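## Task

Carry the yellow tray onto the top of the two-door cabinet beside arm3, keeping the remaining three trays on the two-door cabinet beside arm1; when finished, every tray's contents must still be standing inside that tray.

## Robot and tools

Robots: four identical i2rt Big YAM arms, arm1 to arm4. Each has six joints, a two-finger gripper and a wrist camera (armN_cam_wrist). Four fixed room cameras are cam_arm1, cam_arm2, cam_arm3, cam_arm4. With joints 1 and 6 at 0 and the hand level and forward, the wrist camera rides on top of the hand looking at the fingertips. Reach is about 1.0 m from the joint1 axis.

Frame: one shared scene frame, metres, origin on the floor, +z up. Calibrated feet (base_link), each facing its own +x: arm1 x=-3.382 y=-0.215 z=+1.041 quat_wxyz=(+0.028, -0.002, -0.001, -1.000); arm2 x=-0.638 y=+0.388 z=+0.933 quat_wxyz=(+0.024, +0.002, -0.001, -1.000); arm3 x=+0.733 y=+2.484 z=+0.865 quat_wxyz=(+0.974, -0.002, +0.007, +0.224); arm4 x=+0.724 y=-1.732 z=+0.871 quat_wxyz=(+0.962, -0.004, -0.007, -0.271). The hand point sits between the finger pads, roughly 1 cm behind the tips; the fingers point along hand +z and open/close along hand y. Printed hand positions can be off, more so far out. hand_target is where the hand would be at the joint targets currently held.

move: optional keys arm1, arm2, arm3, arm4 and cameras. Each arm key is a separate object for that arm only; an arm omitted gets nothing new. Inside an arm object:
- joints: absolute joint targets by name. joint1_rad -2.879..2.879 (base yaw, positive counter-clockwise from above, 0 = along foot's +x); joint2_rad 0..3.141 (shoulder, 0 = upper arm back and level, positive lifts it up then forward); joint3_rad 0..3.019 (elbow, 0 = folded, positive opens); joint4_rad -1.692..1.57 (hand pitch, positive tips fingers up); joint5_rad -1.57..1.57 (hand side swing, positive to arm's right); joint6_rad -2.094..2.094 (hand roll, positive clockwise seen from behind); gripper_m 0..0.093 (fingertip gap in metres). Done tolerances: ±0.045, ±0.14, ±0.09, ±0.055, ±0.03, ±0.035 rad, gripper ±0.003 m.
- target: a 7-number absolute pose [x, y, z, qw, qx, qy, qz] in the scene frame, same layout as the printed hand line. The hand travels in a straight line from its current hand_target toward it. With target, joints may only contain gripper_m.
- speed: top path speed, 0.002..0.5 m/s (default 0.25); only allowed with target. Rotation is capped at twice that in rad/s.
- min_time_s: 0.1..8 s, lowest duration for that arm's joint motions; used with joints.
All motions in one call begin together; all hand paths in a call finish together, paced by the slowest. Paths run 0.5 to 10 s and are cut off at 10 s. Each step the commanded pose is clipped to within 100 mm and 20 degrees of the measured hand, then solved by damped IK (position favoured). Expect a centimetre or more of error, lag, wandering and overspeed near full stretch. Paths ignore obstacles and other arms. Joints can swing wide between postures. Unknown keys make a call invalid; out-of-range values get it refused, and a refusal or a stop cancels the later move/wait/finished_scene calls in the same reply. A move with no action returns full state, all images and the scene number.

wait: seconds 0..10, optional cameras; nothing new is commanded. zoom_image: camera and region [x0, y0, x1, y1] in pixels of that camera's latest image (top-left origin, at most 504 by 504). finished_scene: scene number; final, and the goal must hold without the robots.

Results: a move line such as 'move: arm1 done; arm2 time_out' gives each moved arm's worst status. joint_status/hand_status: off_target (rested away, may still push); time_out (arm stuck; each joint keeps a nearby target and pushes on, listed in on_its_own; send the reported position to relax); not_followed / 'joint command not followed' / 'pose unreachable' (a self- and inter-arm collision check withheld the command; the gripper part still runs; the arm may keep trying). on_its_own lists uncommanded behaviour, 'held at' being a target not a reading. Arms under 'as last shown' were not in the action and show 'not commanded'. Images may lag the state slightly; 'pictures' gives their order. Joint velocities are in joint order (rad/s, gripper m/s); 'within noise' means still. Joint torques (N m, arm joints only) include self-weight, offsets and noise; positive toward larger angles; joints 3 and 4 wrap at ±28 N m.

Gripper: closed on nothing reads 0.000..0.003. Gripping a hard part at full force reads up to 0.005 m under its width (some read up to 0.002 over). Free-air readings run up to 0.003 m wide. Command about 0.005 m below the touch reading for full force; less for a light grip; soft parts crush further. Release by sending a value well above the reading. Force is roughly 50 to 64 N per pad.

Cautions: never press two robots together hard (including one gripper closing on another's fingers); fingers, housings and wrist cameras can still collide despite the check. Arms keep pushing on contact and do not stop. Do not knock items off the work area or floor, drop them from height, slam fixed or heavy things, or release moving objects. Keep tray contents upright. Loose items may get nudged occasionally. Holding loads, long stretches and pushing against the unreachable heat motors; MOTOR HOT appears at 85 °C and at 100 °C the arm goes limp for 30 to 60 s (OVER-TEMPERATURE FAULT), keys then reading limit_stop_at_motor_heat until re-sent. Between calls the robots keep the last command while the scene runs on.

Each tool is called by a JSON object that holds its "api" and its "payload", one argument or row to a line.

## Session

{"api": "move", "payload": {

}}

Scene clock: 0.00 s.
Joint torques (N m): no reading
Heat: arm1: hottest joint1_rad 34 °C; arm2: hottest joint3_rad 35 °C; arm3: hottest joint3_rad 38 °C; arm4: hottest joint1_rad 35 °C.
Joint velocities: within noise
arm1.joint_positions: joint1_rad=-0.456 joint2_rad=+0.592 joint3_rad=+1.318 joint4_rad=-1.168 joint5_rad=+0.223 joint6_rad=-0.406 gripper_m=+0.09396
arm1.joint_status: not commanded
arm1.hand: x=-3.5964 y=-0.0795 z=+1.5887 quat_wxyz=(+0.294, -0.839, +0.058, +0.454) (m; scene frame)
arm1.hand_target: x=-3.5938 y=-0.0806 z=+1.6003 quat_wxyz=(+0.297, -0.832, +0.060, +0.464) (m; scene frame)
arm1.hand_status: not commanded
arm2.joint_positions: joint1_rad=+0.147 joint2_rad=+0.645 joint3_rad=+1.417 joint4_rad=-1.367 joint5_rad=+0.141 joint6_rad=+0.512 gripper_m=+0.09396
arm2.joint_status: not commanded
arm2.hand: x=-0.8777 y=+0.3676 z=+1.4727 quat_wxyz=(-0.104, -0.866, +0.172, +0.458) (m; scene frame)
arm2.hand_target: x=-0.8754 y=+0.3681 z=+1.4826 quat_wxyz=(-0.108, -0.860, +0.172, +0.468) (m; scene frame)
arm2.hand_status: not commanded
arm3.joint_positions: joint1_rad=+0.862 joint2_rad=+0.642 joint3_rad=+1.412 joint4_rad=-1.560 joint5_rad=+0.220 joint6_rad=+0.359 gripper_m=+0.09396
arm3.joint_status: not commanded
arm3.hand: x=+0.8287 y=+2.6760 z=+1.3667 quat_wxyz=(-0.322, +0.386, -0.838, -0.213) (m; scene frame)
arm3.hand_target: x=+0.8285 y=+2.6750 z=+1.3781 quat_wxyz=(-0.330, +0.382, -0.834, -0.223) (m; scene frame)
arm3.hand_status: not commanded
arm4.joint_positions: joint1_rad=+0.611 joint2_rad=+0.619 joint3_rad=+1.338 joint4_rad=-1.545 joint5_rad=+0.202 joint6_rad=+0.301 gripper_m=+0.09396
arm4.joint_status: not commanded
arm4.hand: x=+0.9262 y=-1.7486 z=+1.3507 quat_wxyz=(-0.379, -0.145, -0.914, +0.032) (m; scene frame)
arm4.hand_target: x=+0.9249 y=-1.7486 z=+1.3599 quat_wxyz=(-0.389, -0.145, -0.909, +0.029) (m; scene frame)
arm4.hand_status: not commanded
pictures: arm1_cam_wrist, arm2_cam_wrist, arm3_cam_wrist, arm4_cam_wrist, cam_arm1, cam_arm2, cam_arm3, cam_arm4
Images, in order (width x height): arm1_cam_wrist 896x504, arm2_cam_wrist 896x504, arm3_cam_wrist 896x504, arm4_cam_wrist 896x504, cam_arm1 896x504, cam_arm2 896x504, cam_arm3 896x504, cam_arm4 896x504.

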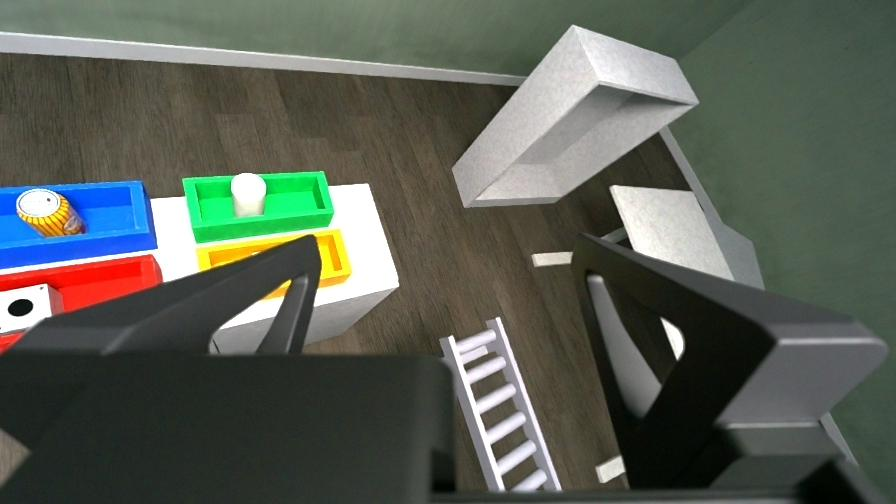

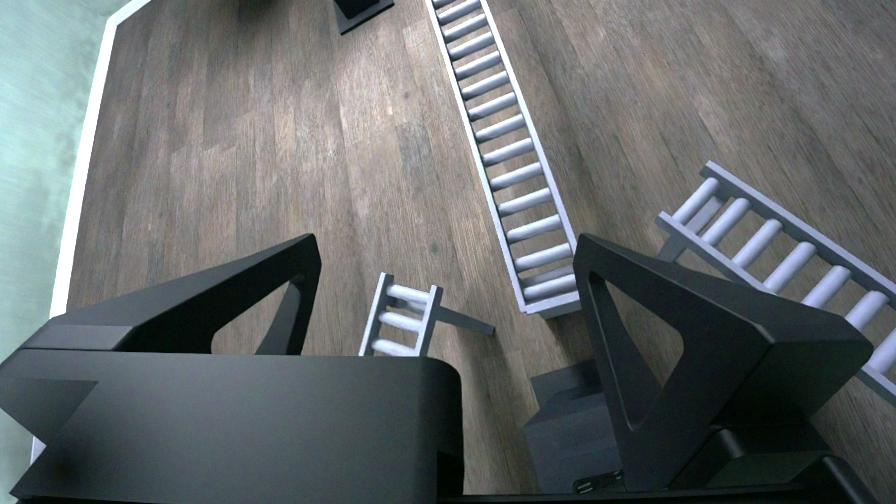

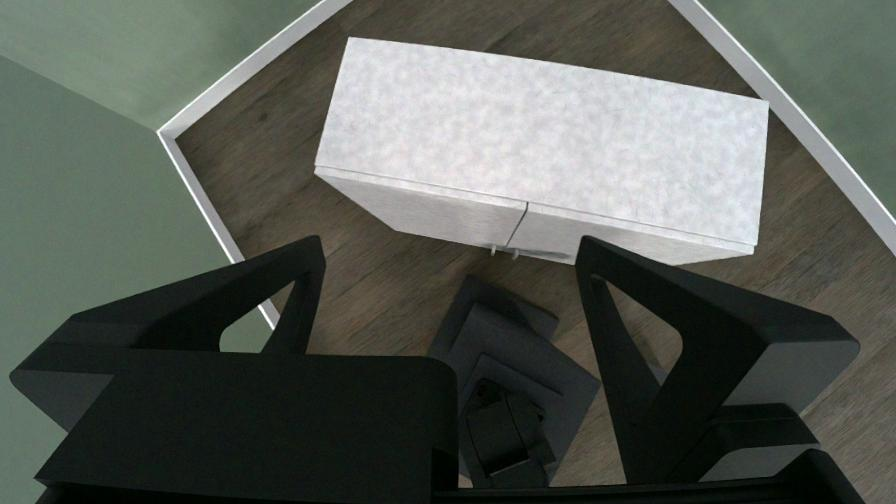

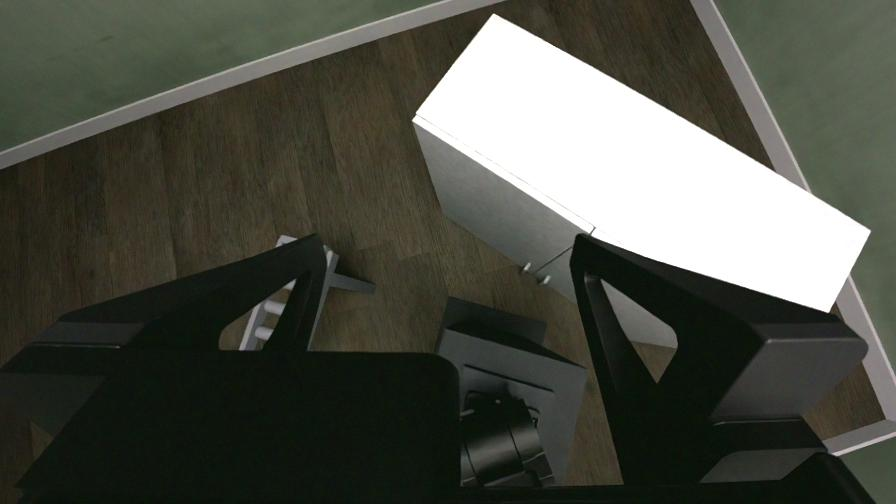

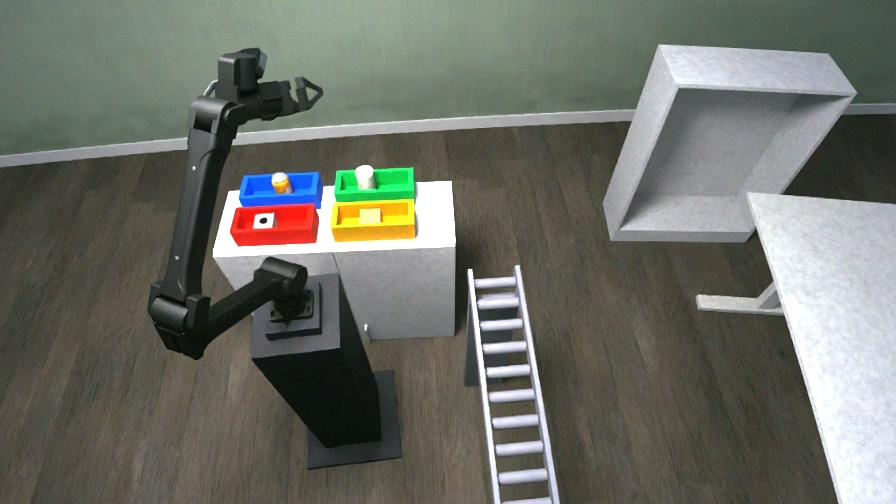

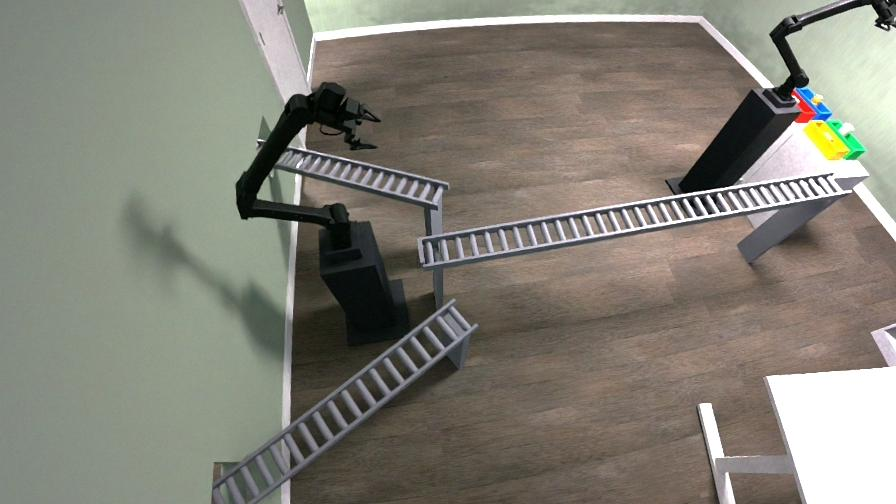

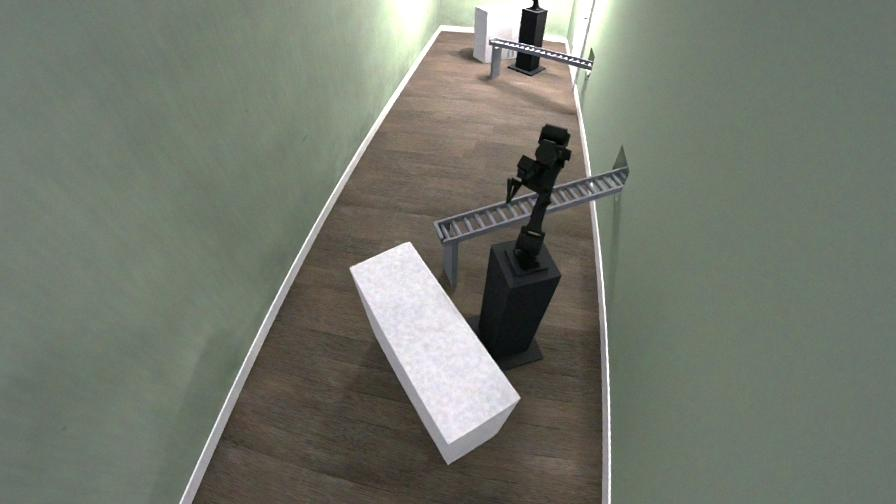

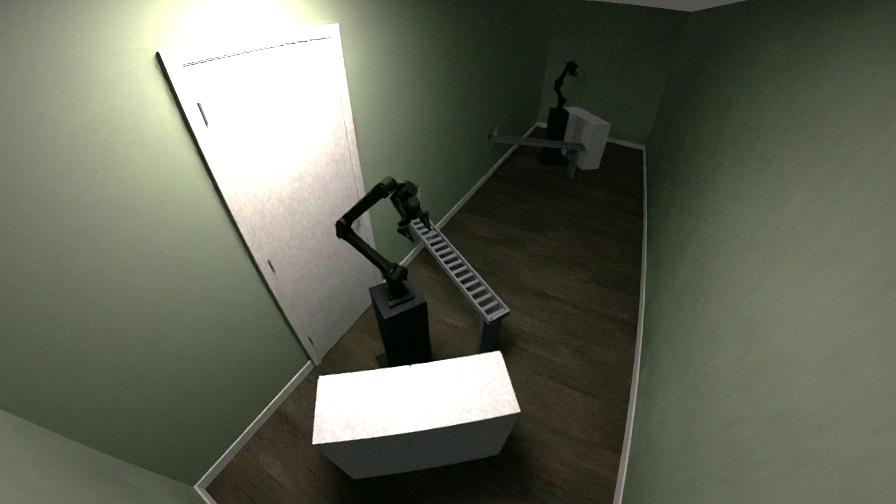

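{"api": "move", "payload": {
  "arm1": {"target":[-3.82,-0.1,1.4,0,1,0,0]},
  "arm2": {"target":[-0.95,0.4,1.3,0,1,0,0]},
  "cameras": ["arm1_cam_wrist","arm2_cam_wrist","cam_arm1","cam_arm2"]
}}

Scene clock: 15.90 s.
Joint torques (N m): arm1=[0.09 -13.74 10.47 -0.12 -0.16 0.05] | arm2=[0.5 -5.13 9.77 0.23 0.04 -0.09] | arm3=[1.26 3.08 8.59 1.28 0.04 -0.05] | arm4=[-0.62 2.96 10.04 1.83 0.03 -0.09]
Heat: arm1: hottest joint1_rad 34 °C; arm2: hottest joint3_rad 39 °C; arm3: hottest joint3_rad 39 °C; arm4: hottest joint1_rad 35 °C.
move: arm1 off_target; arm2 off_target
Joint velocities: within noise
arm1.joint_positions: joint1_rad=-0.319 joint2_rad=+1.470 joint3_rad=+1.662 joint4_rad=-1.686 joint5_rad=+0.006 joint6_rad=-0.251 gripper_m=+0.09396
arm1.joint_status: not commanded
arm1.hand: x=-3.8105 y=-0.0966 z=+1.3820 quat_wxyz=(+0.012, -0.999, +0.006, +0.039) (m; scene frame)
arm1.hand_target: x=-3.8192 y=-0.1002 z=+1.3992 quat_wxyz=(+0.015, -0.998, +0.000, +0.057) (m; scene frame)
arm1.hand_status: off_target (0.021 m and 4.7 deg from the pose sent, 0.293 m and 65.9 deg at the start; a joint's target at an end of its range on 37 of 97 steps)
arm2.joint_positions: joint1_rad=-0.079 joint2_rad=+1.072 joint3_rad=+1.384 joint4_rad=-1.687 joint5_rad=-0.001 joint6_rad=-0.016 gripper_m=+0.09396
arm2.joint_status: not commanded
arm2.hand: x=-0.9511 y=+0.3987 z=+1.3013 quat_wxyz=(+0.000, -0.995, +0.008, +0.096) (m; scene frame)
arm2.hand_target: x=-0.9502 y=+0.4000 z=+1.2992 quat_wxyz=(+0.002, -0.996, +0.001, +0.088) (m; scene frame)
arm2.hand_status: off_target (0.002 m and 11.1 deg from the pose sent, 0.190 m and 60.1 deg at the start; a joint's target at an end of its range on 53 of 97 steps)
arm3, arm4: as last shown
pictures: arm1_cam_wrist, arm2_cam_wrist, cam_arm1, cam_arm2
Images, in order (width x height): arm1_cam_wrist 896x504, arm2_cam_wrist 896x504, cam_arm1 896x504, cam_arm2 896x504.

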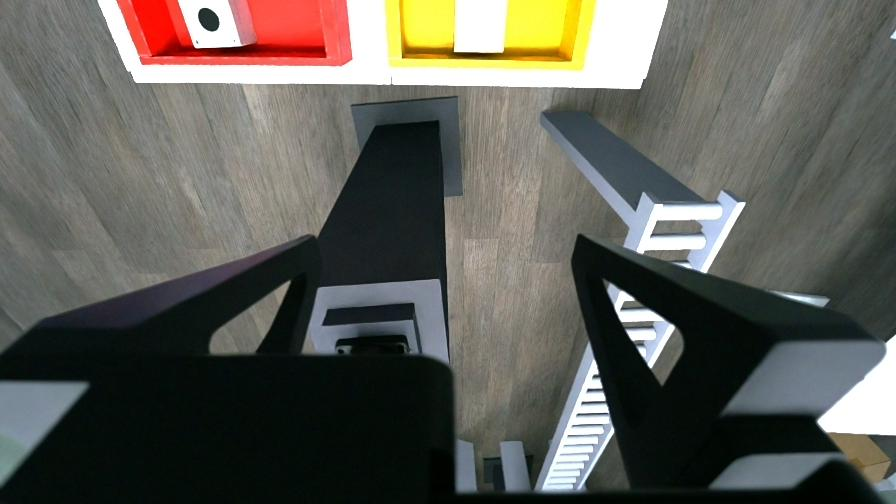

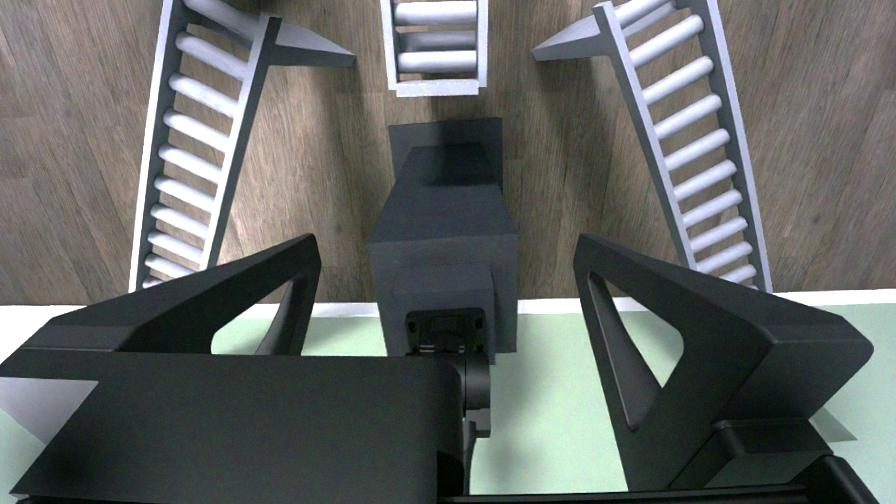

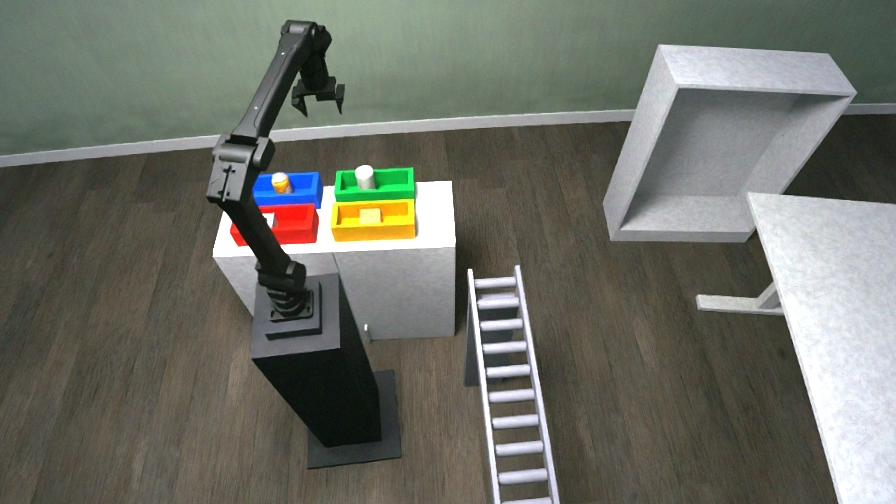

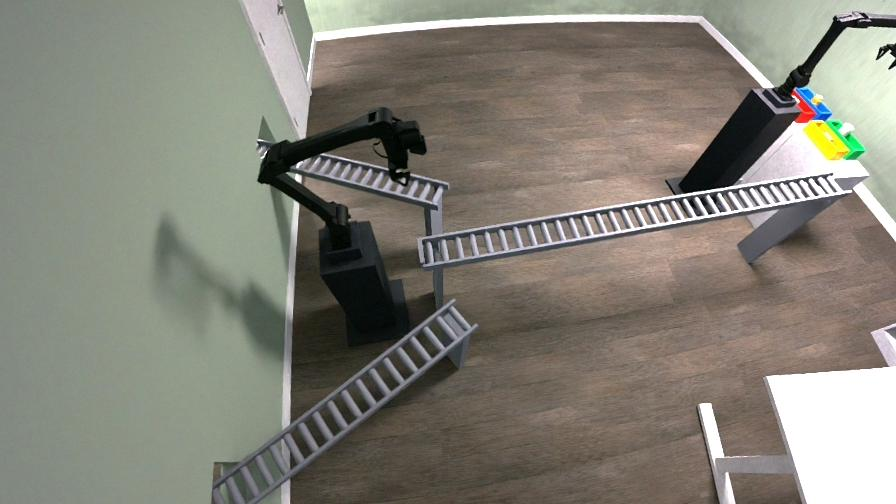

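{"api": "move", "payload": {
  "arm1": {"target":[-3.92,-0.06,1.3,0,1,0,0]},
  "cameras": ["arm1_cam_wrist"]
}}

{"api": "move", "payload": {
  "arm1": {"target":[-3.92,-0.06,1.2,0,1,0,0]},
  "cameras": ["arm1_cam_wrist","cam_arm1"]
}}

Scene clock: 22.30 s.
Joint torques (N m): arm1=[-1.9 -20.25 10.19 -0.28 -0.11 -0.03] | arm2=[0.15 -5.13 9.74 0.25 0.03 -0.1] | arm3=[1.32 3.08 8.62 1.26 0.05 -0.06] | arm4=[-0.32 3.84 10.14 1.92 0.07 -0.08]
Heat: arm1: hottest joint1_rad 34 °C; arm2: hottest joint3_rad 40 °C; arm3: hottest joint3_rad 39 °C; arm4: hottest joint1_rad 35 °C.
move: arm1 off_target
Joint velocities: within noise
arm1.joint_positions: joint1_rad=-0.321 joint2_rad=+1.816 joint3_rad=+1.829 joint4_rad=-1.630 joint5_rad=+0.006 joint6_rad=-0.266 gripper_m=+0.09396
arm1.joint_status: not commanded
arm1.hand: x=-3.9118 y=-0.0689 z=+1.2813 quat_wxyz=(-0.004, -1.000, -0.001, -0.021) (m; scene frame)
arm1.hand_target: x=-3.9191 y=-0.0603 z=+1.2999 quat_wxyz=(+0.000, -1.000, +0.000, +0.000) (m; scene frame)
arm1.hand_status: off_target (0.022 m and 2.4 deg from the pose sent, 0.142 m and 4.7 deg at the start)
arm2, arm3, arm4: as last shown
arm2.hand: x=-0.9511 y=+0.3987 z=+1.3013 quat_wxyz=(+0.000, -0.995, +0.007, +0.096) (m; scene frame)
pictures: arm1_cam_wrist
Images, in order (width x height): arm1_cam_wrist 896x504.

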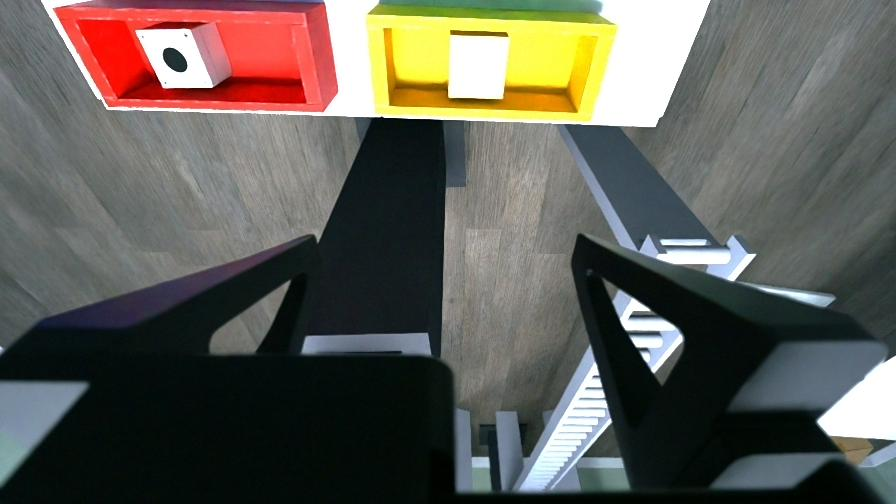

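Scene clock: 23.50 s.
Joint torques (N m): arm1=[-1.79 -19.78 6.57 0.4 -0.13 -0.03] | arm2=[0.03 -4.84 9.73 0.27 0.04 -0.11] | arm3=[1.08 3.08 8.66 1.29 0.04 -0.04] | arm4=[-1.14 3.6 10.1 1.89 0.08 -0.08]
Heat: arm1: hottest joint1_rad 34 °C; arm2: hottest joint3_rad 40 °C; arm3: hottest joint3_rad 39 °C; arm4: hottest joint1_rad 35 °C.
move: arm1 done
Joint velocities: within noise
arm1.joint_positions: joint1_rad=-0.321 joint2_rad=+1.828 joint3_rad=+1.643 joint4_rad=-1.391 joint5_rad=+0.006 joint6_rad=-0.267 gripper_m=+0.09396
arm1.joint_status: not commanded
arm1.hand: x=-3.9198 y=-0.0666 z=+1.2038 quat_wxyz=(+0.001, -1.000, -0.001, -0.001) (m; scene frame)
arm1.hand_target: x=-3.9199 y=-0.0600 z=+1.2001 quat_wxyz=(+0.000, -1.000, +0.000, +0.000) (m; scene frame)
arm1.hand_status: done (0.008 m and 0.2 deg from the pose sent, 0.082 m and 2.4 deg at the start)
arm2, arm3, arm4: as last shown
pictures: arm1_cam_wrist, cam_arm1
Images, in order (width x height): arm1_cam_wrist 896x504, cam_arm1 896x504.

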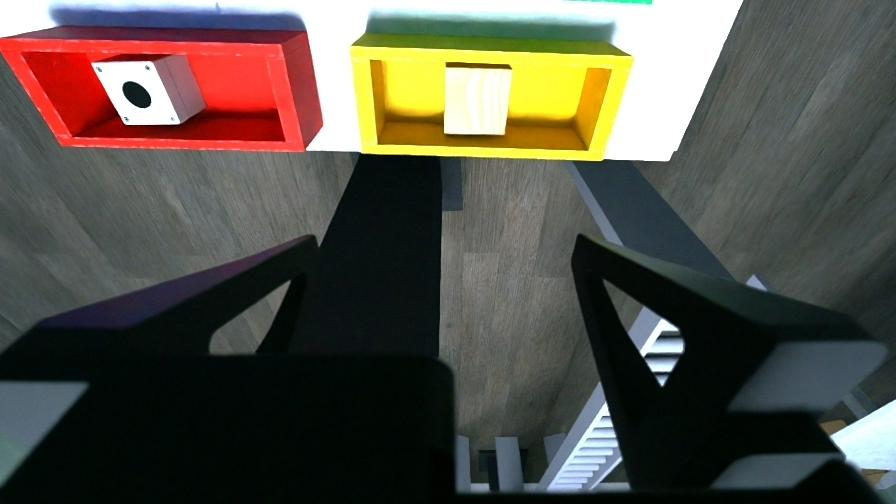

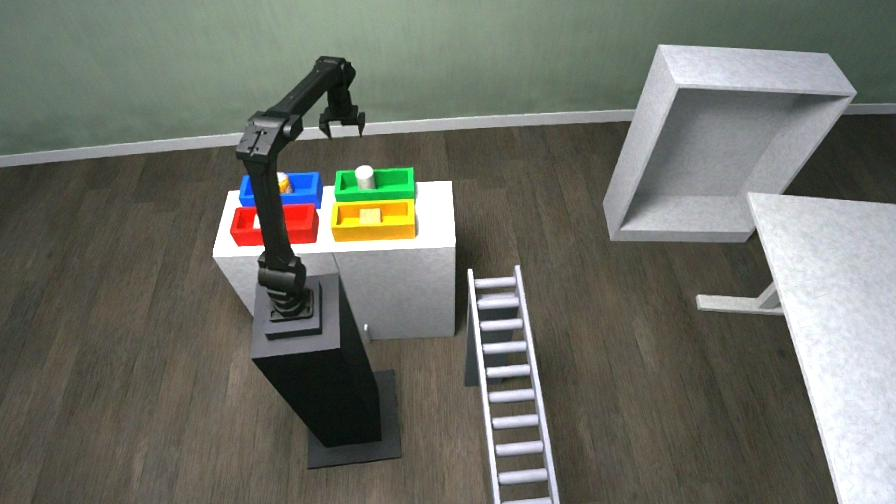

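{"api": "move", "payload": {
  "arm1": {"target":[-3.907,-0.042,1.2,0,0.707,-0.707,0]},
  "cameras": ["arm1_cam_wrist","cam_arm1"]
}}

Scene clock: 39.47 s.
Joint torques (N m): arm1=[-1.85 -21.13 6.2 0.34 0.1 0.17] | arm2=[0.21 -4.66 9.73 0.24 0.03 -0.1] | arm3=[0.97 2.9 8.68 1.21 0.03 -0.05] | arm4=[-1.03 3.84 10.14 2.04 0.03 -0.1]
Heat: arm1: hottest joint1_rad 34 °C; arm2: hottest joint3_rad 41 °C; arm3: hottest joint3_rad 40 °C; arm4: hottest joint1_rad 35 °C.
move: arm1 done
Joint velocities: within noise
arm1.joint_positions: joint1_rad=-0.360 joint2_rad=+1.828 joint3_rad=+1.620 joint4_rad=-1.383 joint5_rad=+0.003 joint6_rad=+1.245 gripper_m=+0.09397
arm1.joint_status: not commanded
arm1.hand: x=-3.9087 y=-0.0481 z=+1.1952 quat_wxyz=(+0.004, -0.715, +0.699, -0.007) (m; scene frame)
arm1.hand_target: x=-3.9069 y=-0.0420 z=+1.2000 quat_wxyz=(+0.000, -0.707, +0.707, +0.000) (m; scene frame)
arm1.hand_status: done (0.008 m and 1.6 deg from the pose sent, 0.028 m and 90.1 deg at the start)
arm2, arm3, arm4: as last shown
pictures: arm1_cam_wrist, cam_arm1
Images, in order (width x height): arm1_cam_wrist 896x504, cam_arm1 896x504.

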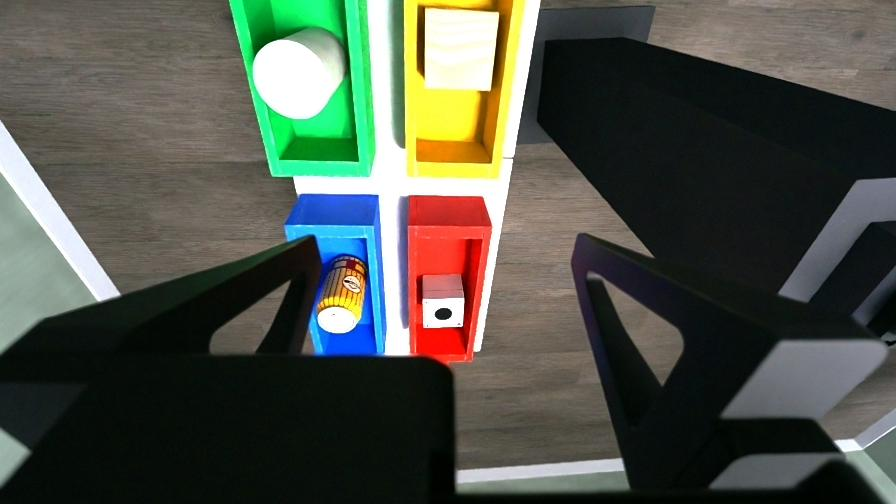

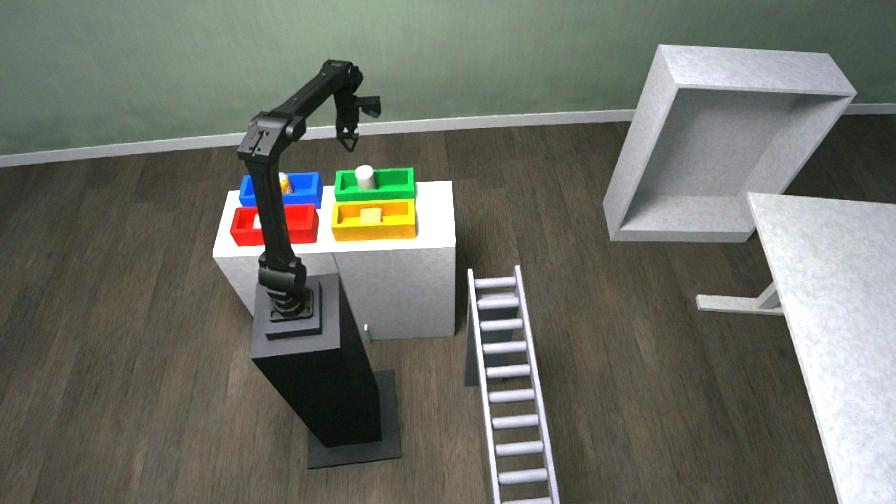

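{"api": "move", "payload": {
  "arm1": {"target":[-3.901,-0.02,1.11,0,0.707,-0.707,0]},
  "cameras": ["arm1_cam_wrist","cam_arm1"]
}}

{"api": "zoom_image", "payload": {
  "camera": "cam_arm1",
  "region": [200, 40, 480, 350]
}}

Scene clock: 46.80 s.
Joint torques (N m): arm1=[-1.79 -19.37 6.15 0.32 0.11 -0.08] | arm2=[0.26 -4.89 9.74 0.24 0.05 -0.11] | arm3=[1.2 2.9 8.64 1.26 0.04 -0.03] | arm4=[-0.85 3.6 9.94 1.78 0.06 -0.06]
Heat: arm1: hottest joint1_rad 34 °C; arm2: hottest joint3_rad 42 °C; arm3: hottest joint3_rad 41 °C; arm4: hottest joint3_rad 36 °C.
move: arm1 done
Joint velocities: within noise
arm1.joint_positions: joint1_rad=-0.405 joint2_rad=+1.884 joint3_rad=+1.477 joint4_rad=-1.170 joint5_rad=+0.003 joint6_rad=+1.225 gripper_m=+0.09397
arm1.joint_status: not commanded
arm1.hand: x=-3.9003 y=-0.0246 z=+1.1132 quat_wxyz=(+0.001, -0.706, +0.708, -0.002) (m; scene frame)
arm1.hand_target: x=-3.9010 y=-0.0201 z=+1.1101 quat_wxyz=(+0.000, -0.707, +0.707, +0.000) (m; scene frame)
arm1.hand_status: done (0.006 m and 0.3 deg from the pose sent, 0.090 m and 1.6 deg at the start)
arm2, arm3, arm4: as last shown
pictures: arm1_cam_wrist, cam_arm1
Images, in order (width x height): arm1_cam_wrist 896x504, cam_arm1 896x504.

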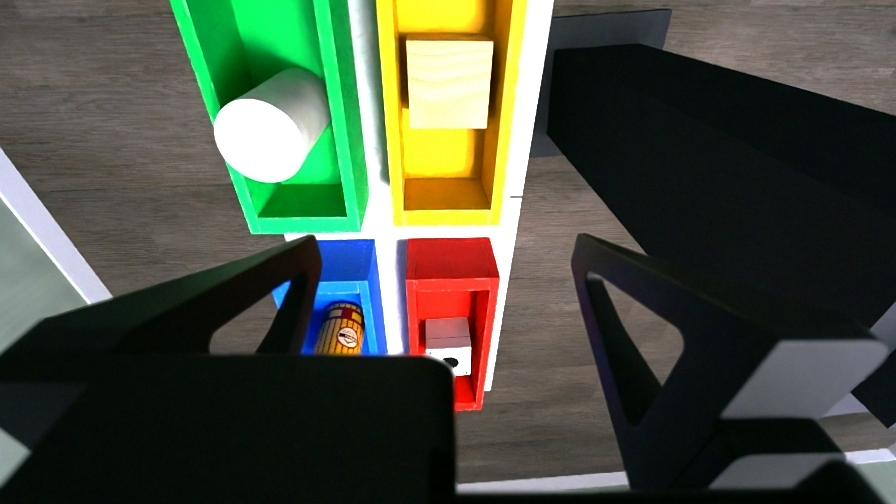

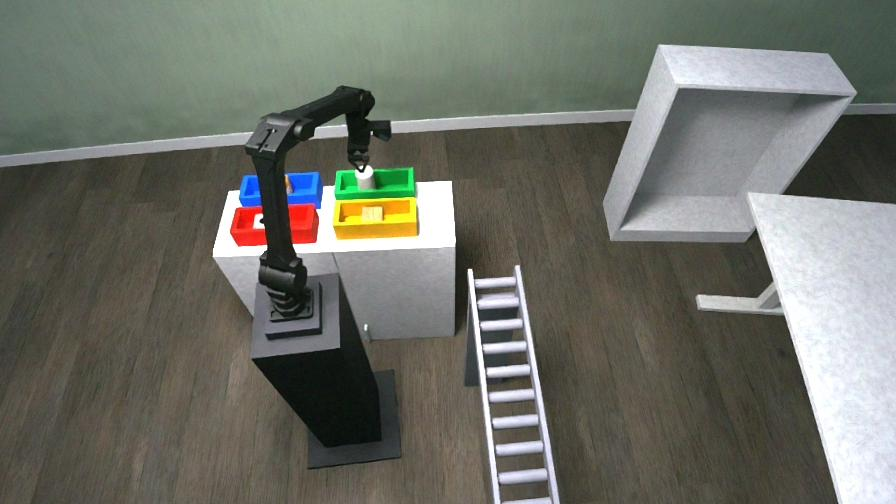

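Scaled by 1.626 from the camera's 896x504 image, which has a finer 1280x720 frame.

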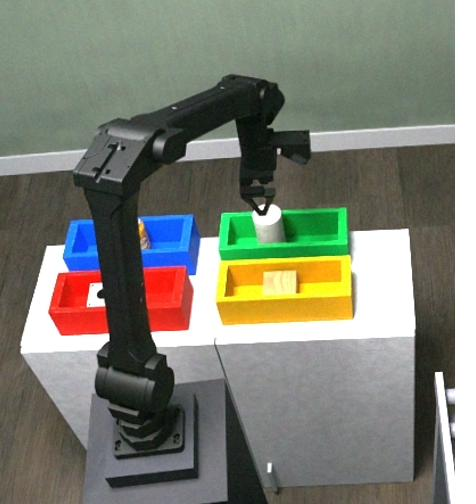

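{"api": "move", "payload": {
  "arm1": {"target":[-3.9,-0.02,1.06,0,0.707,-0.707,0],"speed":0.12},
  "cameras": ["arm1_cam_wrist","cam_arm1"]
}}

{"api": "zoom_image", "payload": {
  "camera": "cam_arm1",
  "region": [200, 40, 480, 350]
}}

Scene clock: 52.43 s.
Joint torques (N m): arm1=[-1.44 -20.07 5.61 0.31 0.1 -0.05] | arm2=[0.38 -4.95 9.81 0.24 0.04 -0.11] | arm3=[1.32 2.96 8.68 1.32 0.05 -0.04] | arm4=[-0.5 3.37 10.11 1.81 0.07 -0.08]
Heat: arm1: hottest joint1_rad 34 °C; arm2: hottest joint3_rad 42 °C; arm3: hottest joint3_rad 41 °C; arm4: hottest joint3_rad 37 °C.
move: arm1 done
Joint velocities: within noise
arm1.joint_positions: joint1_rad=-0.405 joint2_rad=+1.937 joint3_rad=+1.419 joint4_rad=-1.055 joint5_rad=+0.003 joint6_rad=+1.224 gripper_m=+0.09397
arm1.joint_status: not commanded
arm1.hand: x=-3.9007 y=-0.0246 z=+1.0652 quat_wxyz=(+0.000, -0.706, +0.708, +0.001) (m; scene frame)
arm1.hand_target: x=-3.9000 y=-0.0201 z=+1.0602 quat_wxyz=(+0.000, -0.707, +0.707, +0.000) (m; scene frame)
arm1.hand_status: done (0.007 m and 0.2 deg from the pose sent, 0.053 m and 0.3 deg at the start)
arm2, arm3, arm4: as last shown
pictures: arm1_cam_wrist, cam_arm1
Images, in order (width x height): arm1_cam_wrist 896x504, cam_arm1 896x504.

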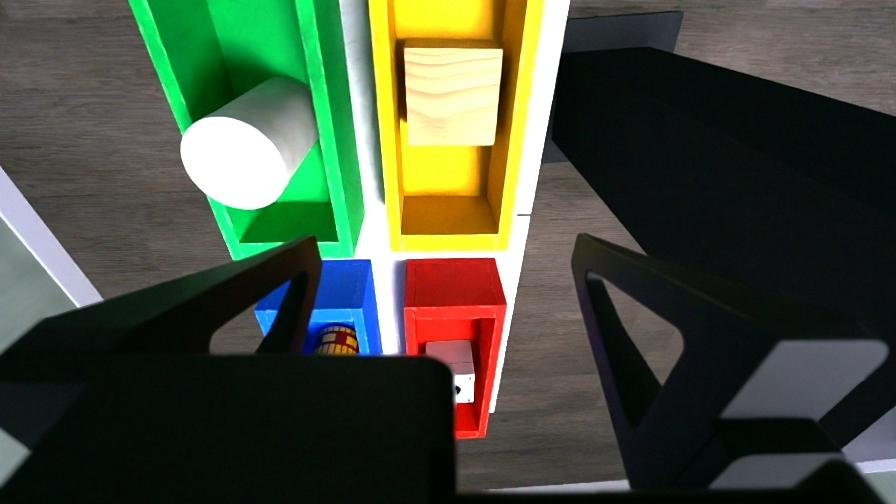

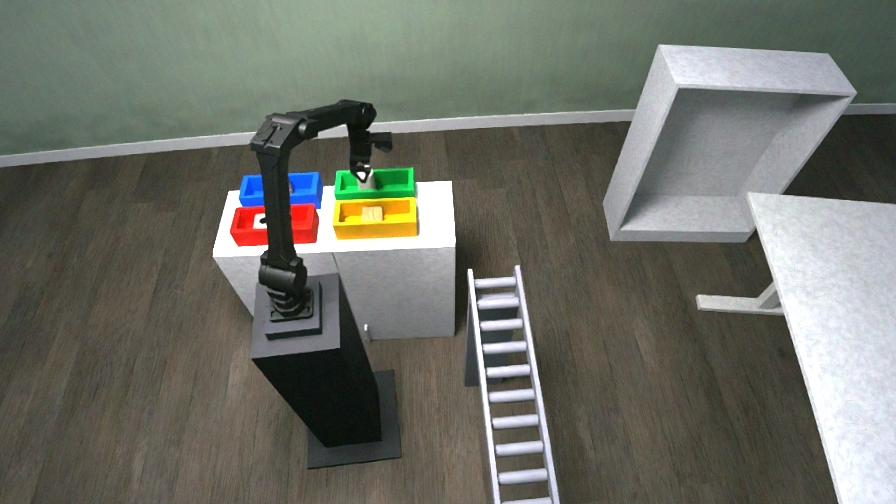

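Scaled by 1.626 from the camera's 896x504 image, which has a finer 1280x720 frame.

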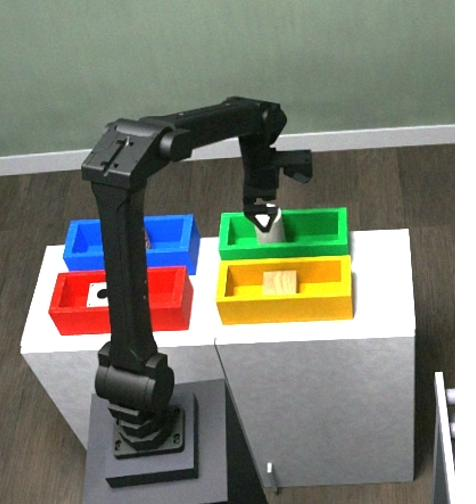

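{"api": "move", "payload": {
  "arm1": {"target":[-3.87,-0.02,1.06,0,0.707,-0.707,0],"speed":0.12},
  "cameras": ["arm1_cam_wrist"]
}}

Scene clock: 59.00 s.
Joint torques (N m): arm1=[-1.79 -20.31 5.04 0.31 0.1 -0.07] | arm2=[0.38 -4.78 9.76 0.21 0.06 -0.1] | arm3=[1.14 3.14 8.66 1.25 0.05 -0.05] | arm4=[-0.38 3.31 9.99 1.81 0.06 -0.06]
Heat: arm1: hottest joint1_rad 34 °C; arm2: hottest joint3_rad 42 °C; arm3: hottest joint3_rad 41 °C; arm4: hottest joint3_rad 37 °C.
move: arm1 done
Joint velocities: within noise
arm1.joint_positions: joint1_rad=-0.423 joint2_rad=+1.896 joint3_rad=+1.326 joint4_rad=-1.019 joint5_rad=+0.003 joint6_rad=+1.204 gripper_m=+0.09397
arm1.joint_status: not commanded
arm1.hand: x=-3.8713 y=-0.0256 z=+1.0561 quat_wxyz=(+0.003, -0.707, +0.707, -0.007) (m; scene frame)
arm1.hand_target: x=-3.8701 y=-0.0201 z=+1.0600 quat_wxyz=(+0.000, -0.707, +0.707, +0.000) (m; scene frame)
arm1.hand_status: done (0.007 m and 0.8 deg from the pose sent, 0.031 m and 0.2 deg at the start)
arm2, arm3, arm4: as last shown
pictures: arm1_cam_wrist
Images, in order (width x height): arm1_cam_wrist 896x504.

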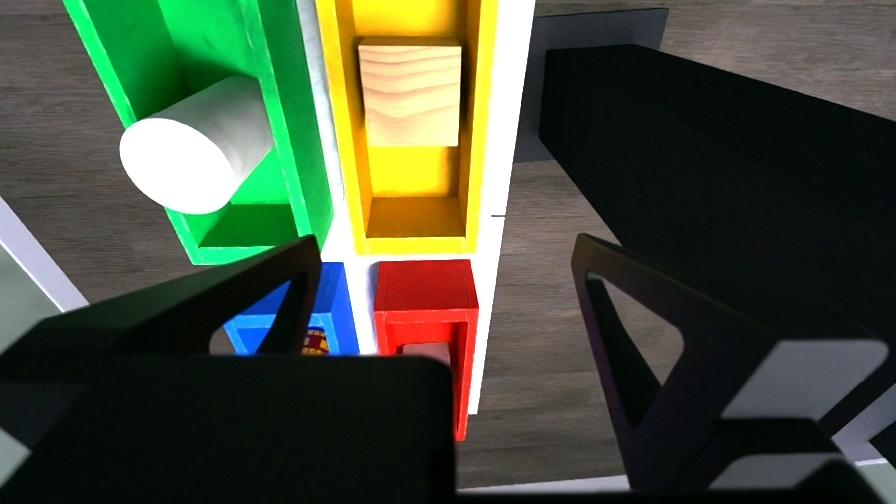

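{"api": "move", "payload": {
  "arm1": {"target":[-3.898,-0.15,0.97,0,1,0,0],"joints":{"gripper_m":0.045}},
  "cameras": ["arm1_cam_wrist","cam_arm1"]
}}

{"api": "zoom_image", "payload": {
  "camera": "cam_arm1",
  "region": [200, 40, 480, 350]
}}

Scene clock: 79.00 s.
Joint torques (N m): arm1=[-0.09 -18.08 4.4 0.42 -0.05 -0.07] | arm2=[0.38 -4.72 9.81 0.24 0.04 -0.1] | arm3=[0.97 2.84 8.61 1.29 0.03 -0.05] | arm4=[-0.97 3.08 10.09 1.88 0.09 -0.11]
Heat: arm1: hottest joint1_rad 34 °C; arm2: hottest joint3_rad 43 °C; arm3: hottest joint3_rad 42 °C; arm4: hottest joint3_rad 38 °C.
move: arm1 off_target
Joint velocities: within noise
arm1.joint_positions: joint1_rad=-0.189 joint2_rad=+2.002 joint3_rad=+1.250 joint4_rad=-0.810 joint5_rad=+0.003 joint6_rad=-0.112 gripper_m=+0.04514
arm1.joint_status: all done
arm1.hand: x=-3.9003 y=-0.1443 z=+0.9797 quat_wxyz=(+0.001, -1.000, +0.011, +0.006) (m; scene frame)
arm1.hand_target: x=-3.8979 y=-0.1500 z=+0.9701 quat_wxyz=(+0.000, -1.000, +0.000, +0.000) (m; scene frame)
arm1.hand_status: off_target (0.012 m and 1.4 deg from the pose sent, 0.154 m and 90.0 deg at the start)
arm2: as last shown
arm3.joint_positions: joint1_rad=+0.862 joint2_rad=+0.642 joint3_rad=+1.412 joint4_rad=-1.560 joint5_rad=+0.220 joint6_rad=+0.359 gripper_m=+0.09396
arm3.joint_status: not commanded
arm3.hand: x=+0.8287 y=+2.6760 z=+1.3667 quat_wxyz=(-0.322, +0.386, -0.838, -0.213) (m; scene frame)
arm3.hand_target: x=+0.8285 y=+2.6750 z=+1.3781 quat_wxyz=(-0.330, +0.382, -0.834, -0.223) (m; scene frame)
arm3.hand_status: not commanded
arm4.joint_positions: joint1_rad=+0.611 joint2_rad=+0.619 joint3_rad=+1.338 joint4_rad=-1.545 joint5_rad=+0.202 joint6_rad=+0.301 gripper_m=+0.09396
arm4.joint_status: not commanded
arm4.hand: x=+0.9262 y=-1.7486 z=+1.3507 quat_wxyz=(-0.379, -0.145, -0.914, +0.032) (m; scene frame)
arm4.hand_target: x=+0.9249 y=-1.7486 z=+1.3599 quat_wxyz=(-0.389, -0.145, -0.909, +0.029) (m; scene frame)
arm4.hand_status: not commanded
pictures: arm1_cam_wrist, cam_arm1
Images, in order (width x height): arm1_cam_wrist 896x504, cam_arm1 896x504.

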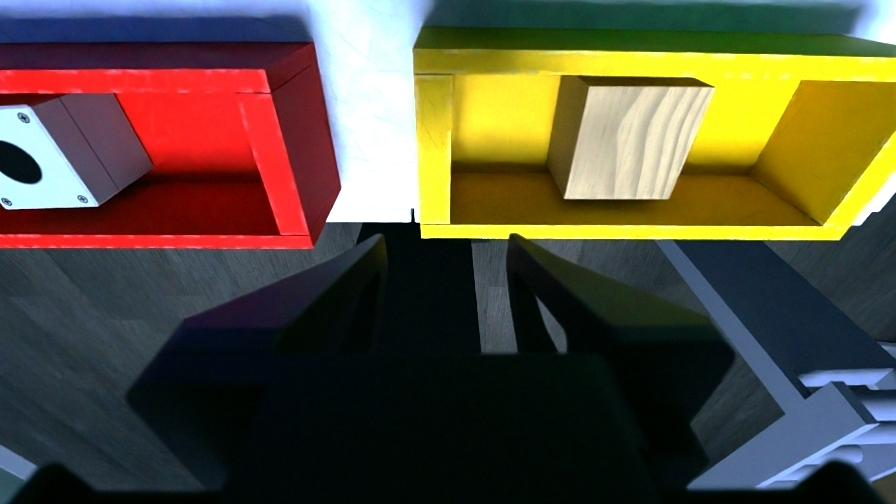

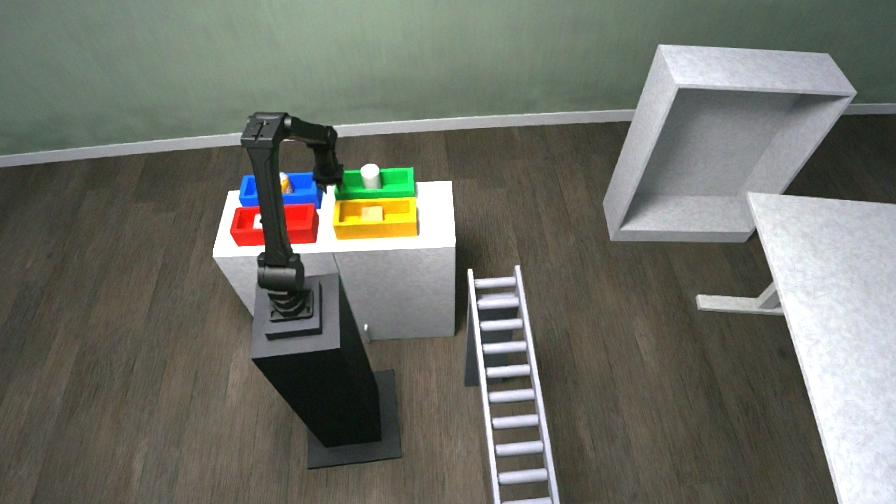

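Scaled by 1.626 from the camera's 896x504 image, which has a finer 1280x720 frame.

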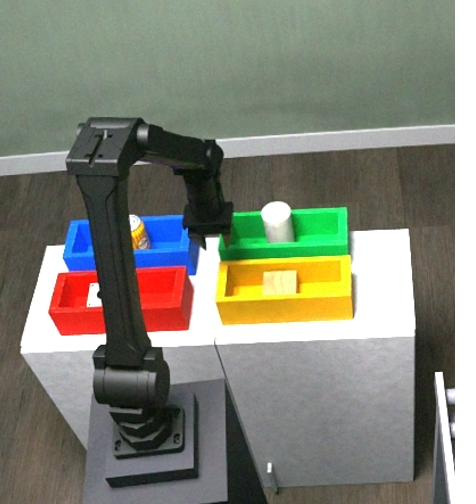

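{"api": "move", "payload": {
  "arm1": {"target":[-3.896,-0.154,0.905,0,1,0,0],"speed":0.12},
  "cameras": ["arm1_cam_wrist","cam_arm1"]
}}

{"api": "zoom_image", "payload": {
  "camera": "cam_arm1",
  "region": [200, 40, 480, 350]
}}

Scene clock: 85.23 s.
Joint torques (N m): arm1=[0.32 -20.07 3.95 0.43 -0.07 0.01] | arm2=[0.26 -4.78 9.76 0.28 0.03 -0.08] | arm3=[0.91 2.61 8.65 1.21 0.04 -0.04] | arm4=[-0.91 3.78 10.02 1.98 0.02 -0.09]
Heat: arm1: hottest joint1_rad 34 °C; arm2: hottest joint3_rad 43 °C; arm3: hottest joint3_rad 42 °C; arm4: hottest joint3_rad 39 °C.
move: arm1 done
Joint velocities: within noise
arm1.joint_positions: joint1_rad=-0.185 joint2_rad=+2.132 joint3_rad=+1.229 joint4_rad=-0.672 joint5_rad=+0.003 joint6_rad=-0.113 gripper_m=+0.04514
arm1.joint_status: not commanded
arm1.hand: x=-3.8949 y=-0.1474 z=+0.9099 quat_wxyz=(+0.000, -1.000, +0.008, +0.000) (m; scene frame)
arm1.hand_target: x=-3.8959 y=-0.1540 z=+0.9051 quat_wxyz=(+0.000, -1.000, +0.000, +0.000) (m; scene frame)
arm1.hand_status: done (0.008 m and 1.0 deg from the pose sent, 0.076 m and 1.4 deg at the start)
arm2.joint_positions: joint1_rad=-0.079 joint2_rad=+1.072 joint3_rad=+1.384 joint4_rad=-1.687 joint5_rad=-0.001 joint6_rad=-0.016 gripper_m=+0.09396
arm2.joint_status: not commanded
arm2.hand: x=-0.9511 y=+0.3987 z=+1.3013 quat_wxyz=(+0.000, -0.995, +0.007, +0.096) (m; scene frame)
arm2.hand_target: x=-0.9502 y=+0.4000 z=+1.2992 quat_wxyz=(+0.002, -0.996, +0.001, +0.088) (m; scene frame)
arm2.hand_status: not commanded
arm3, arm4: as last shown
pictures: arm1_cam_wrist, cam_arm1
Images, in order (width x height): arm1_cam_wrist 896x504, cam_arm1 896x504.

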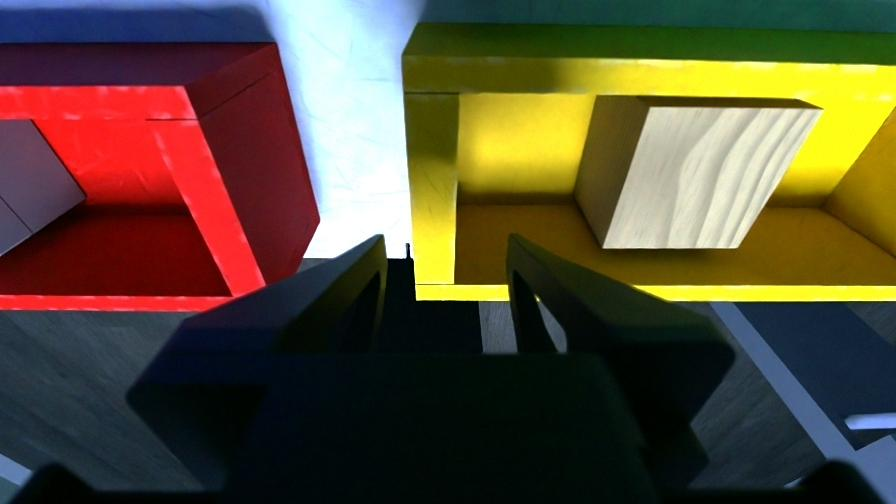

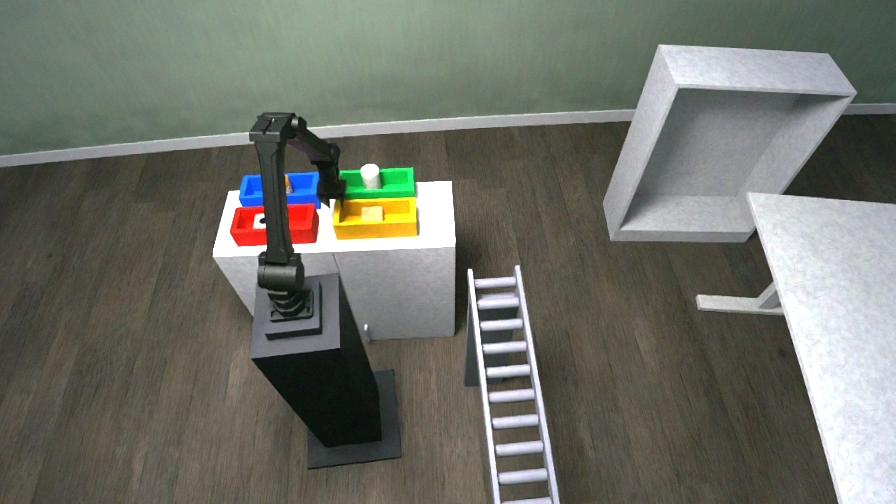

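Scaled by 1.626 from the camera's 896x504 image, which has a finer 1280x720 frame.

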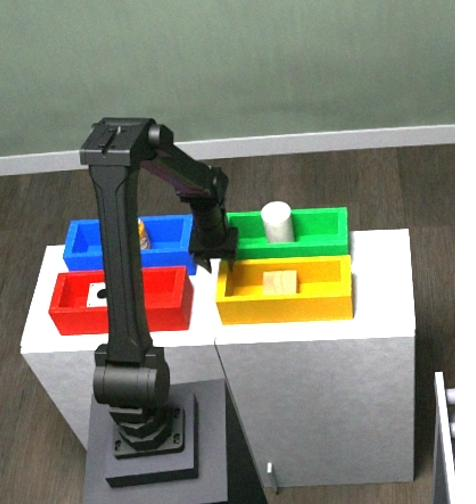

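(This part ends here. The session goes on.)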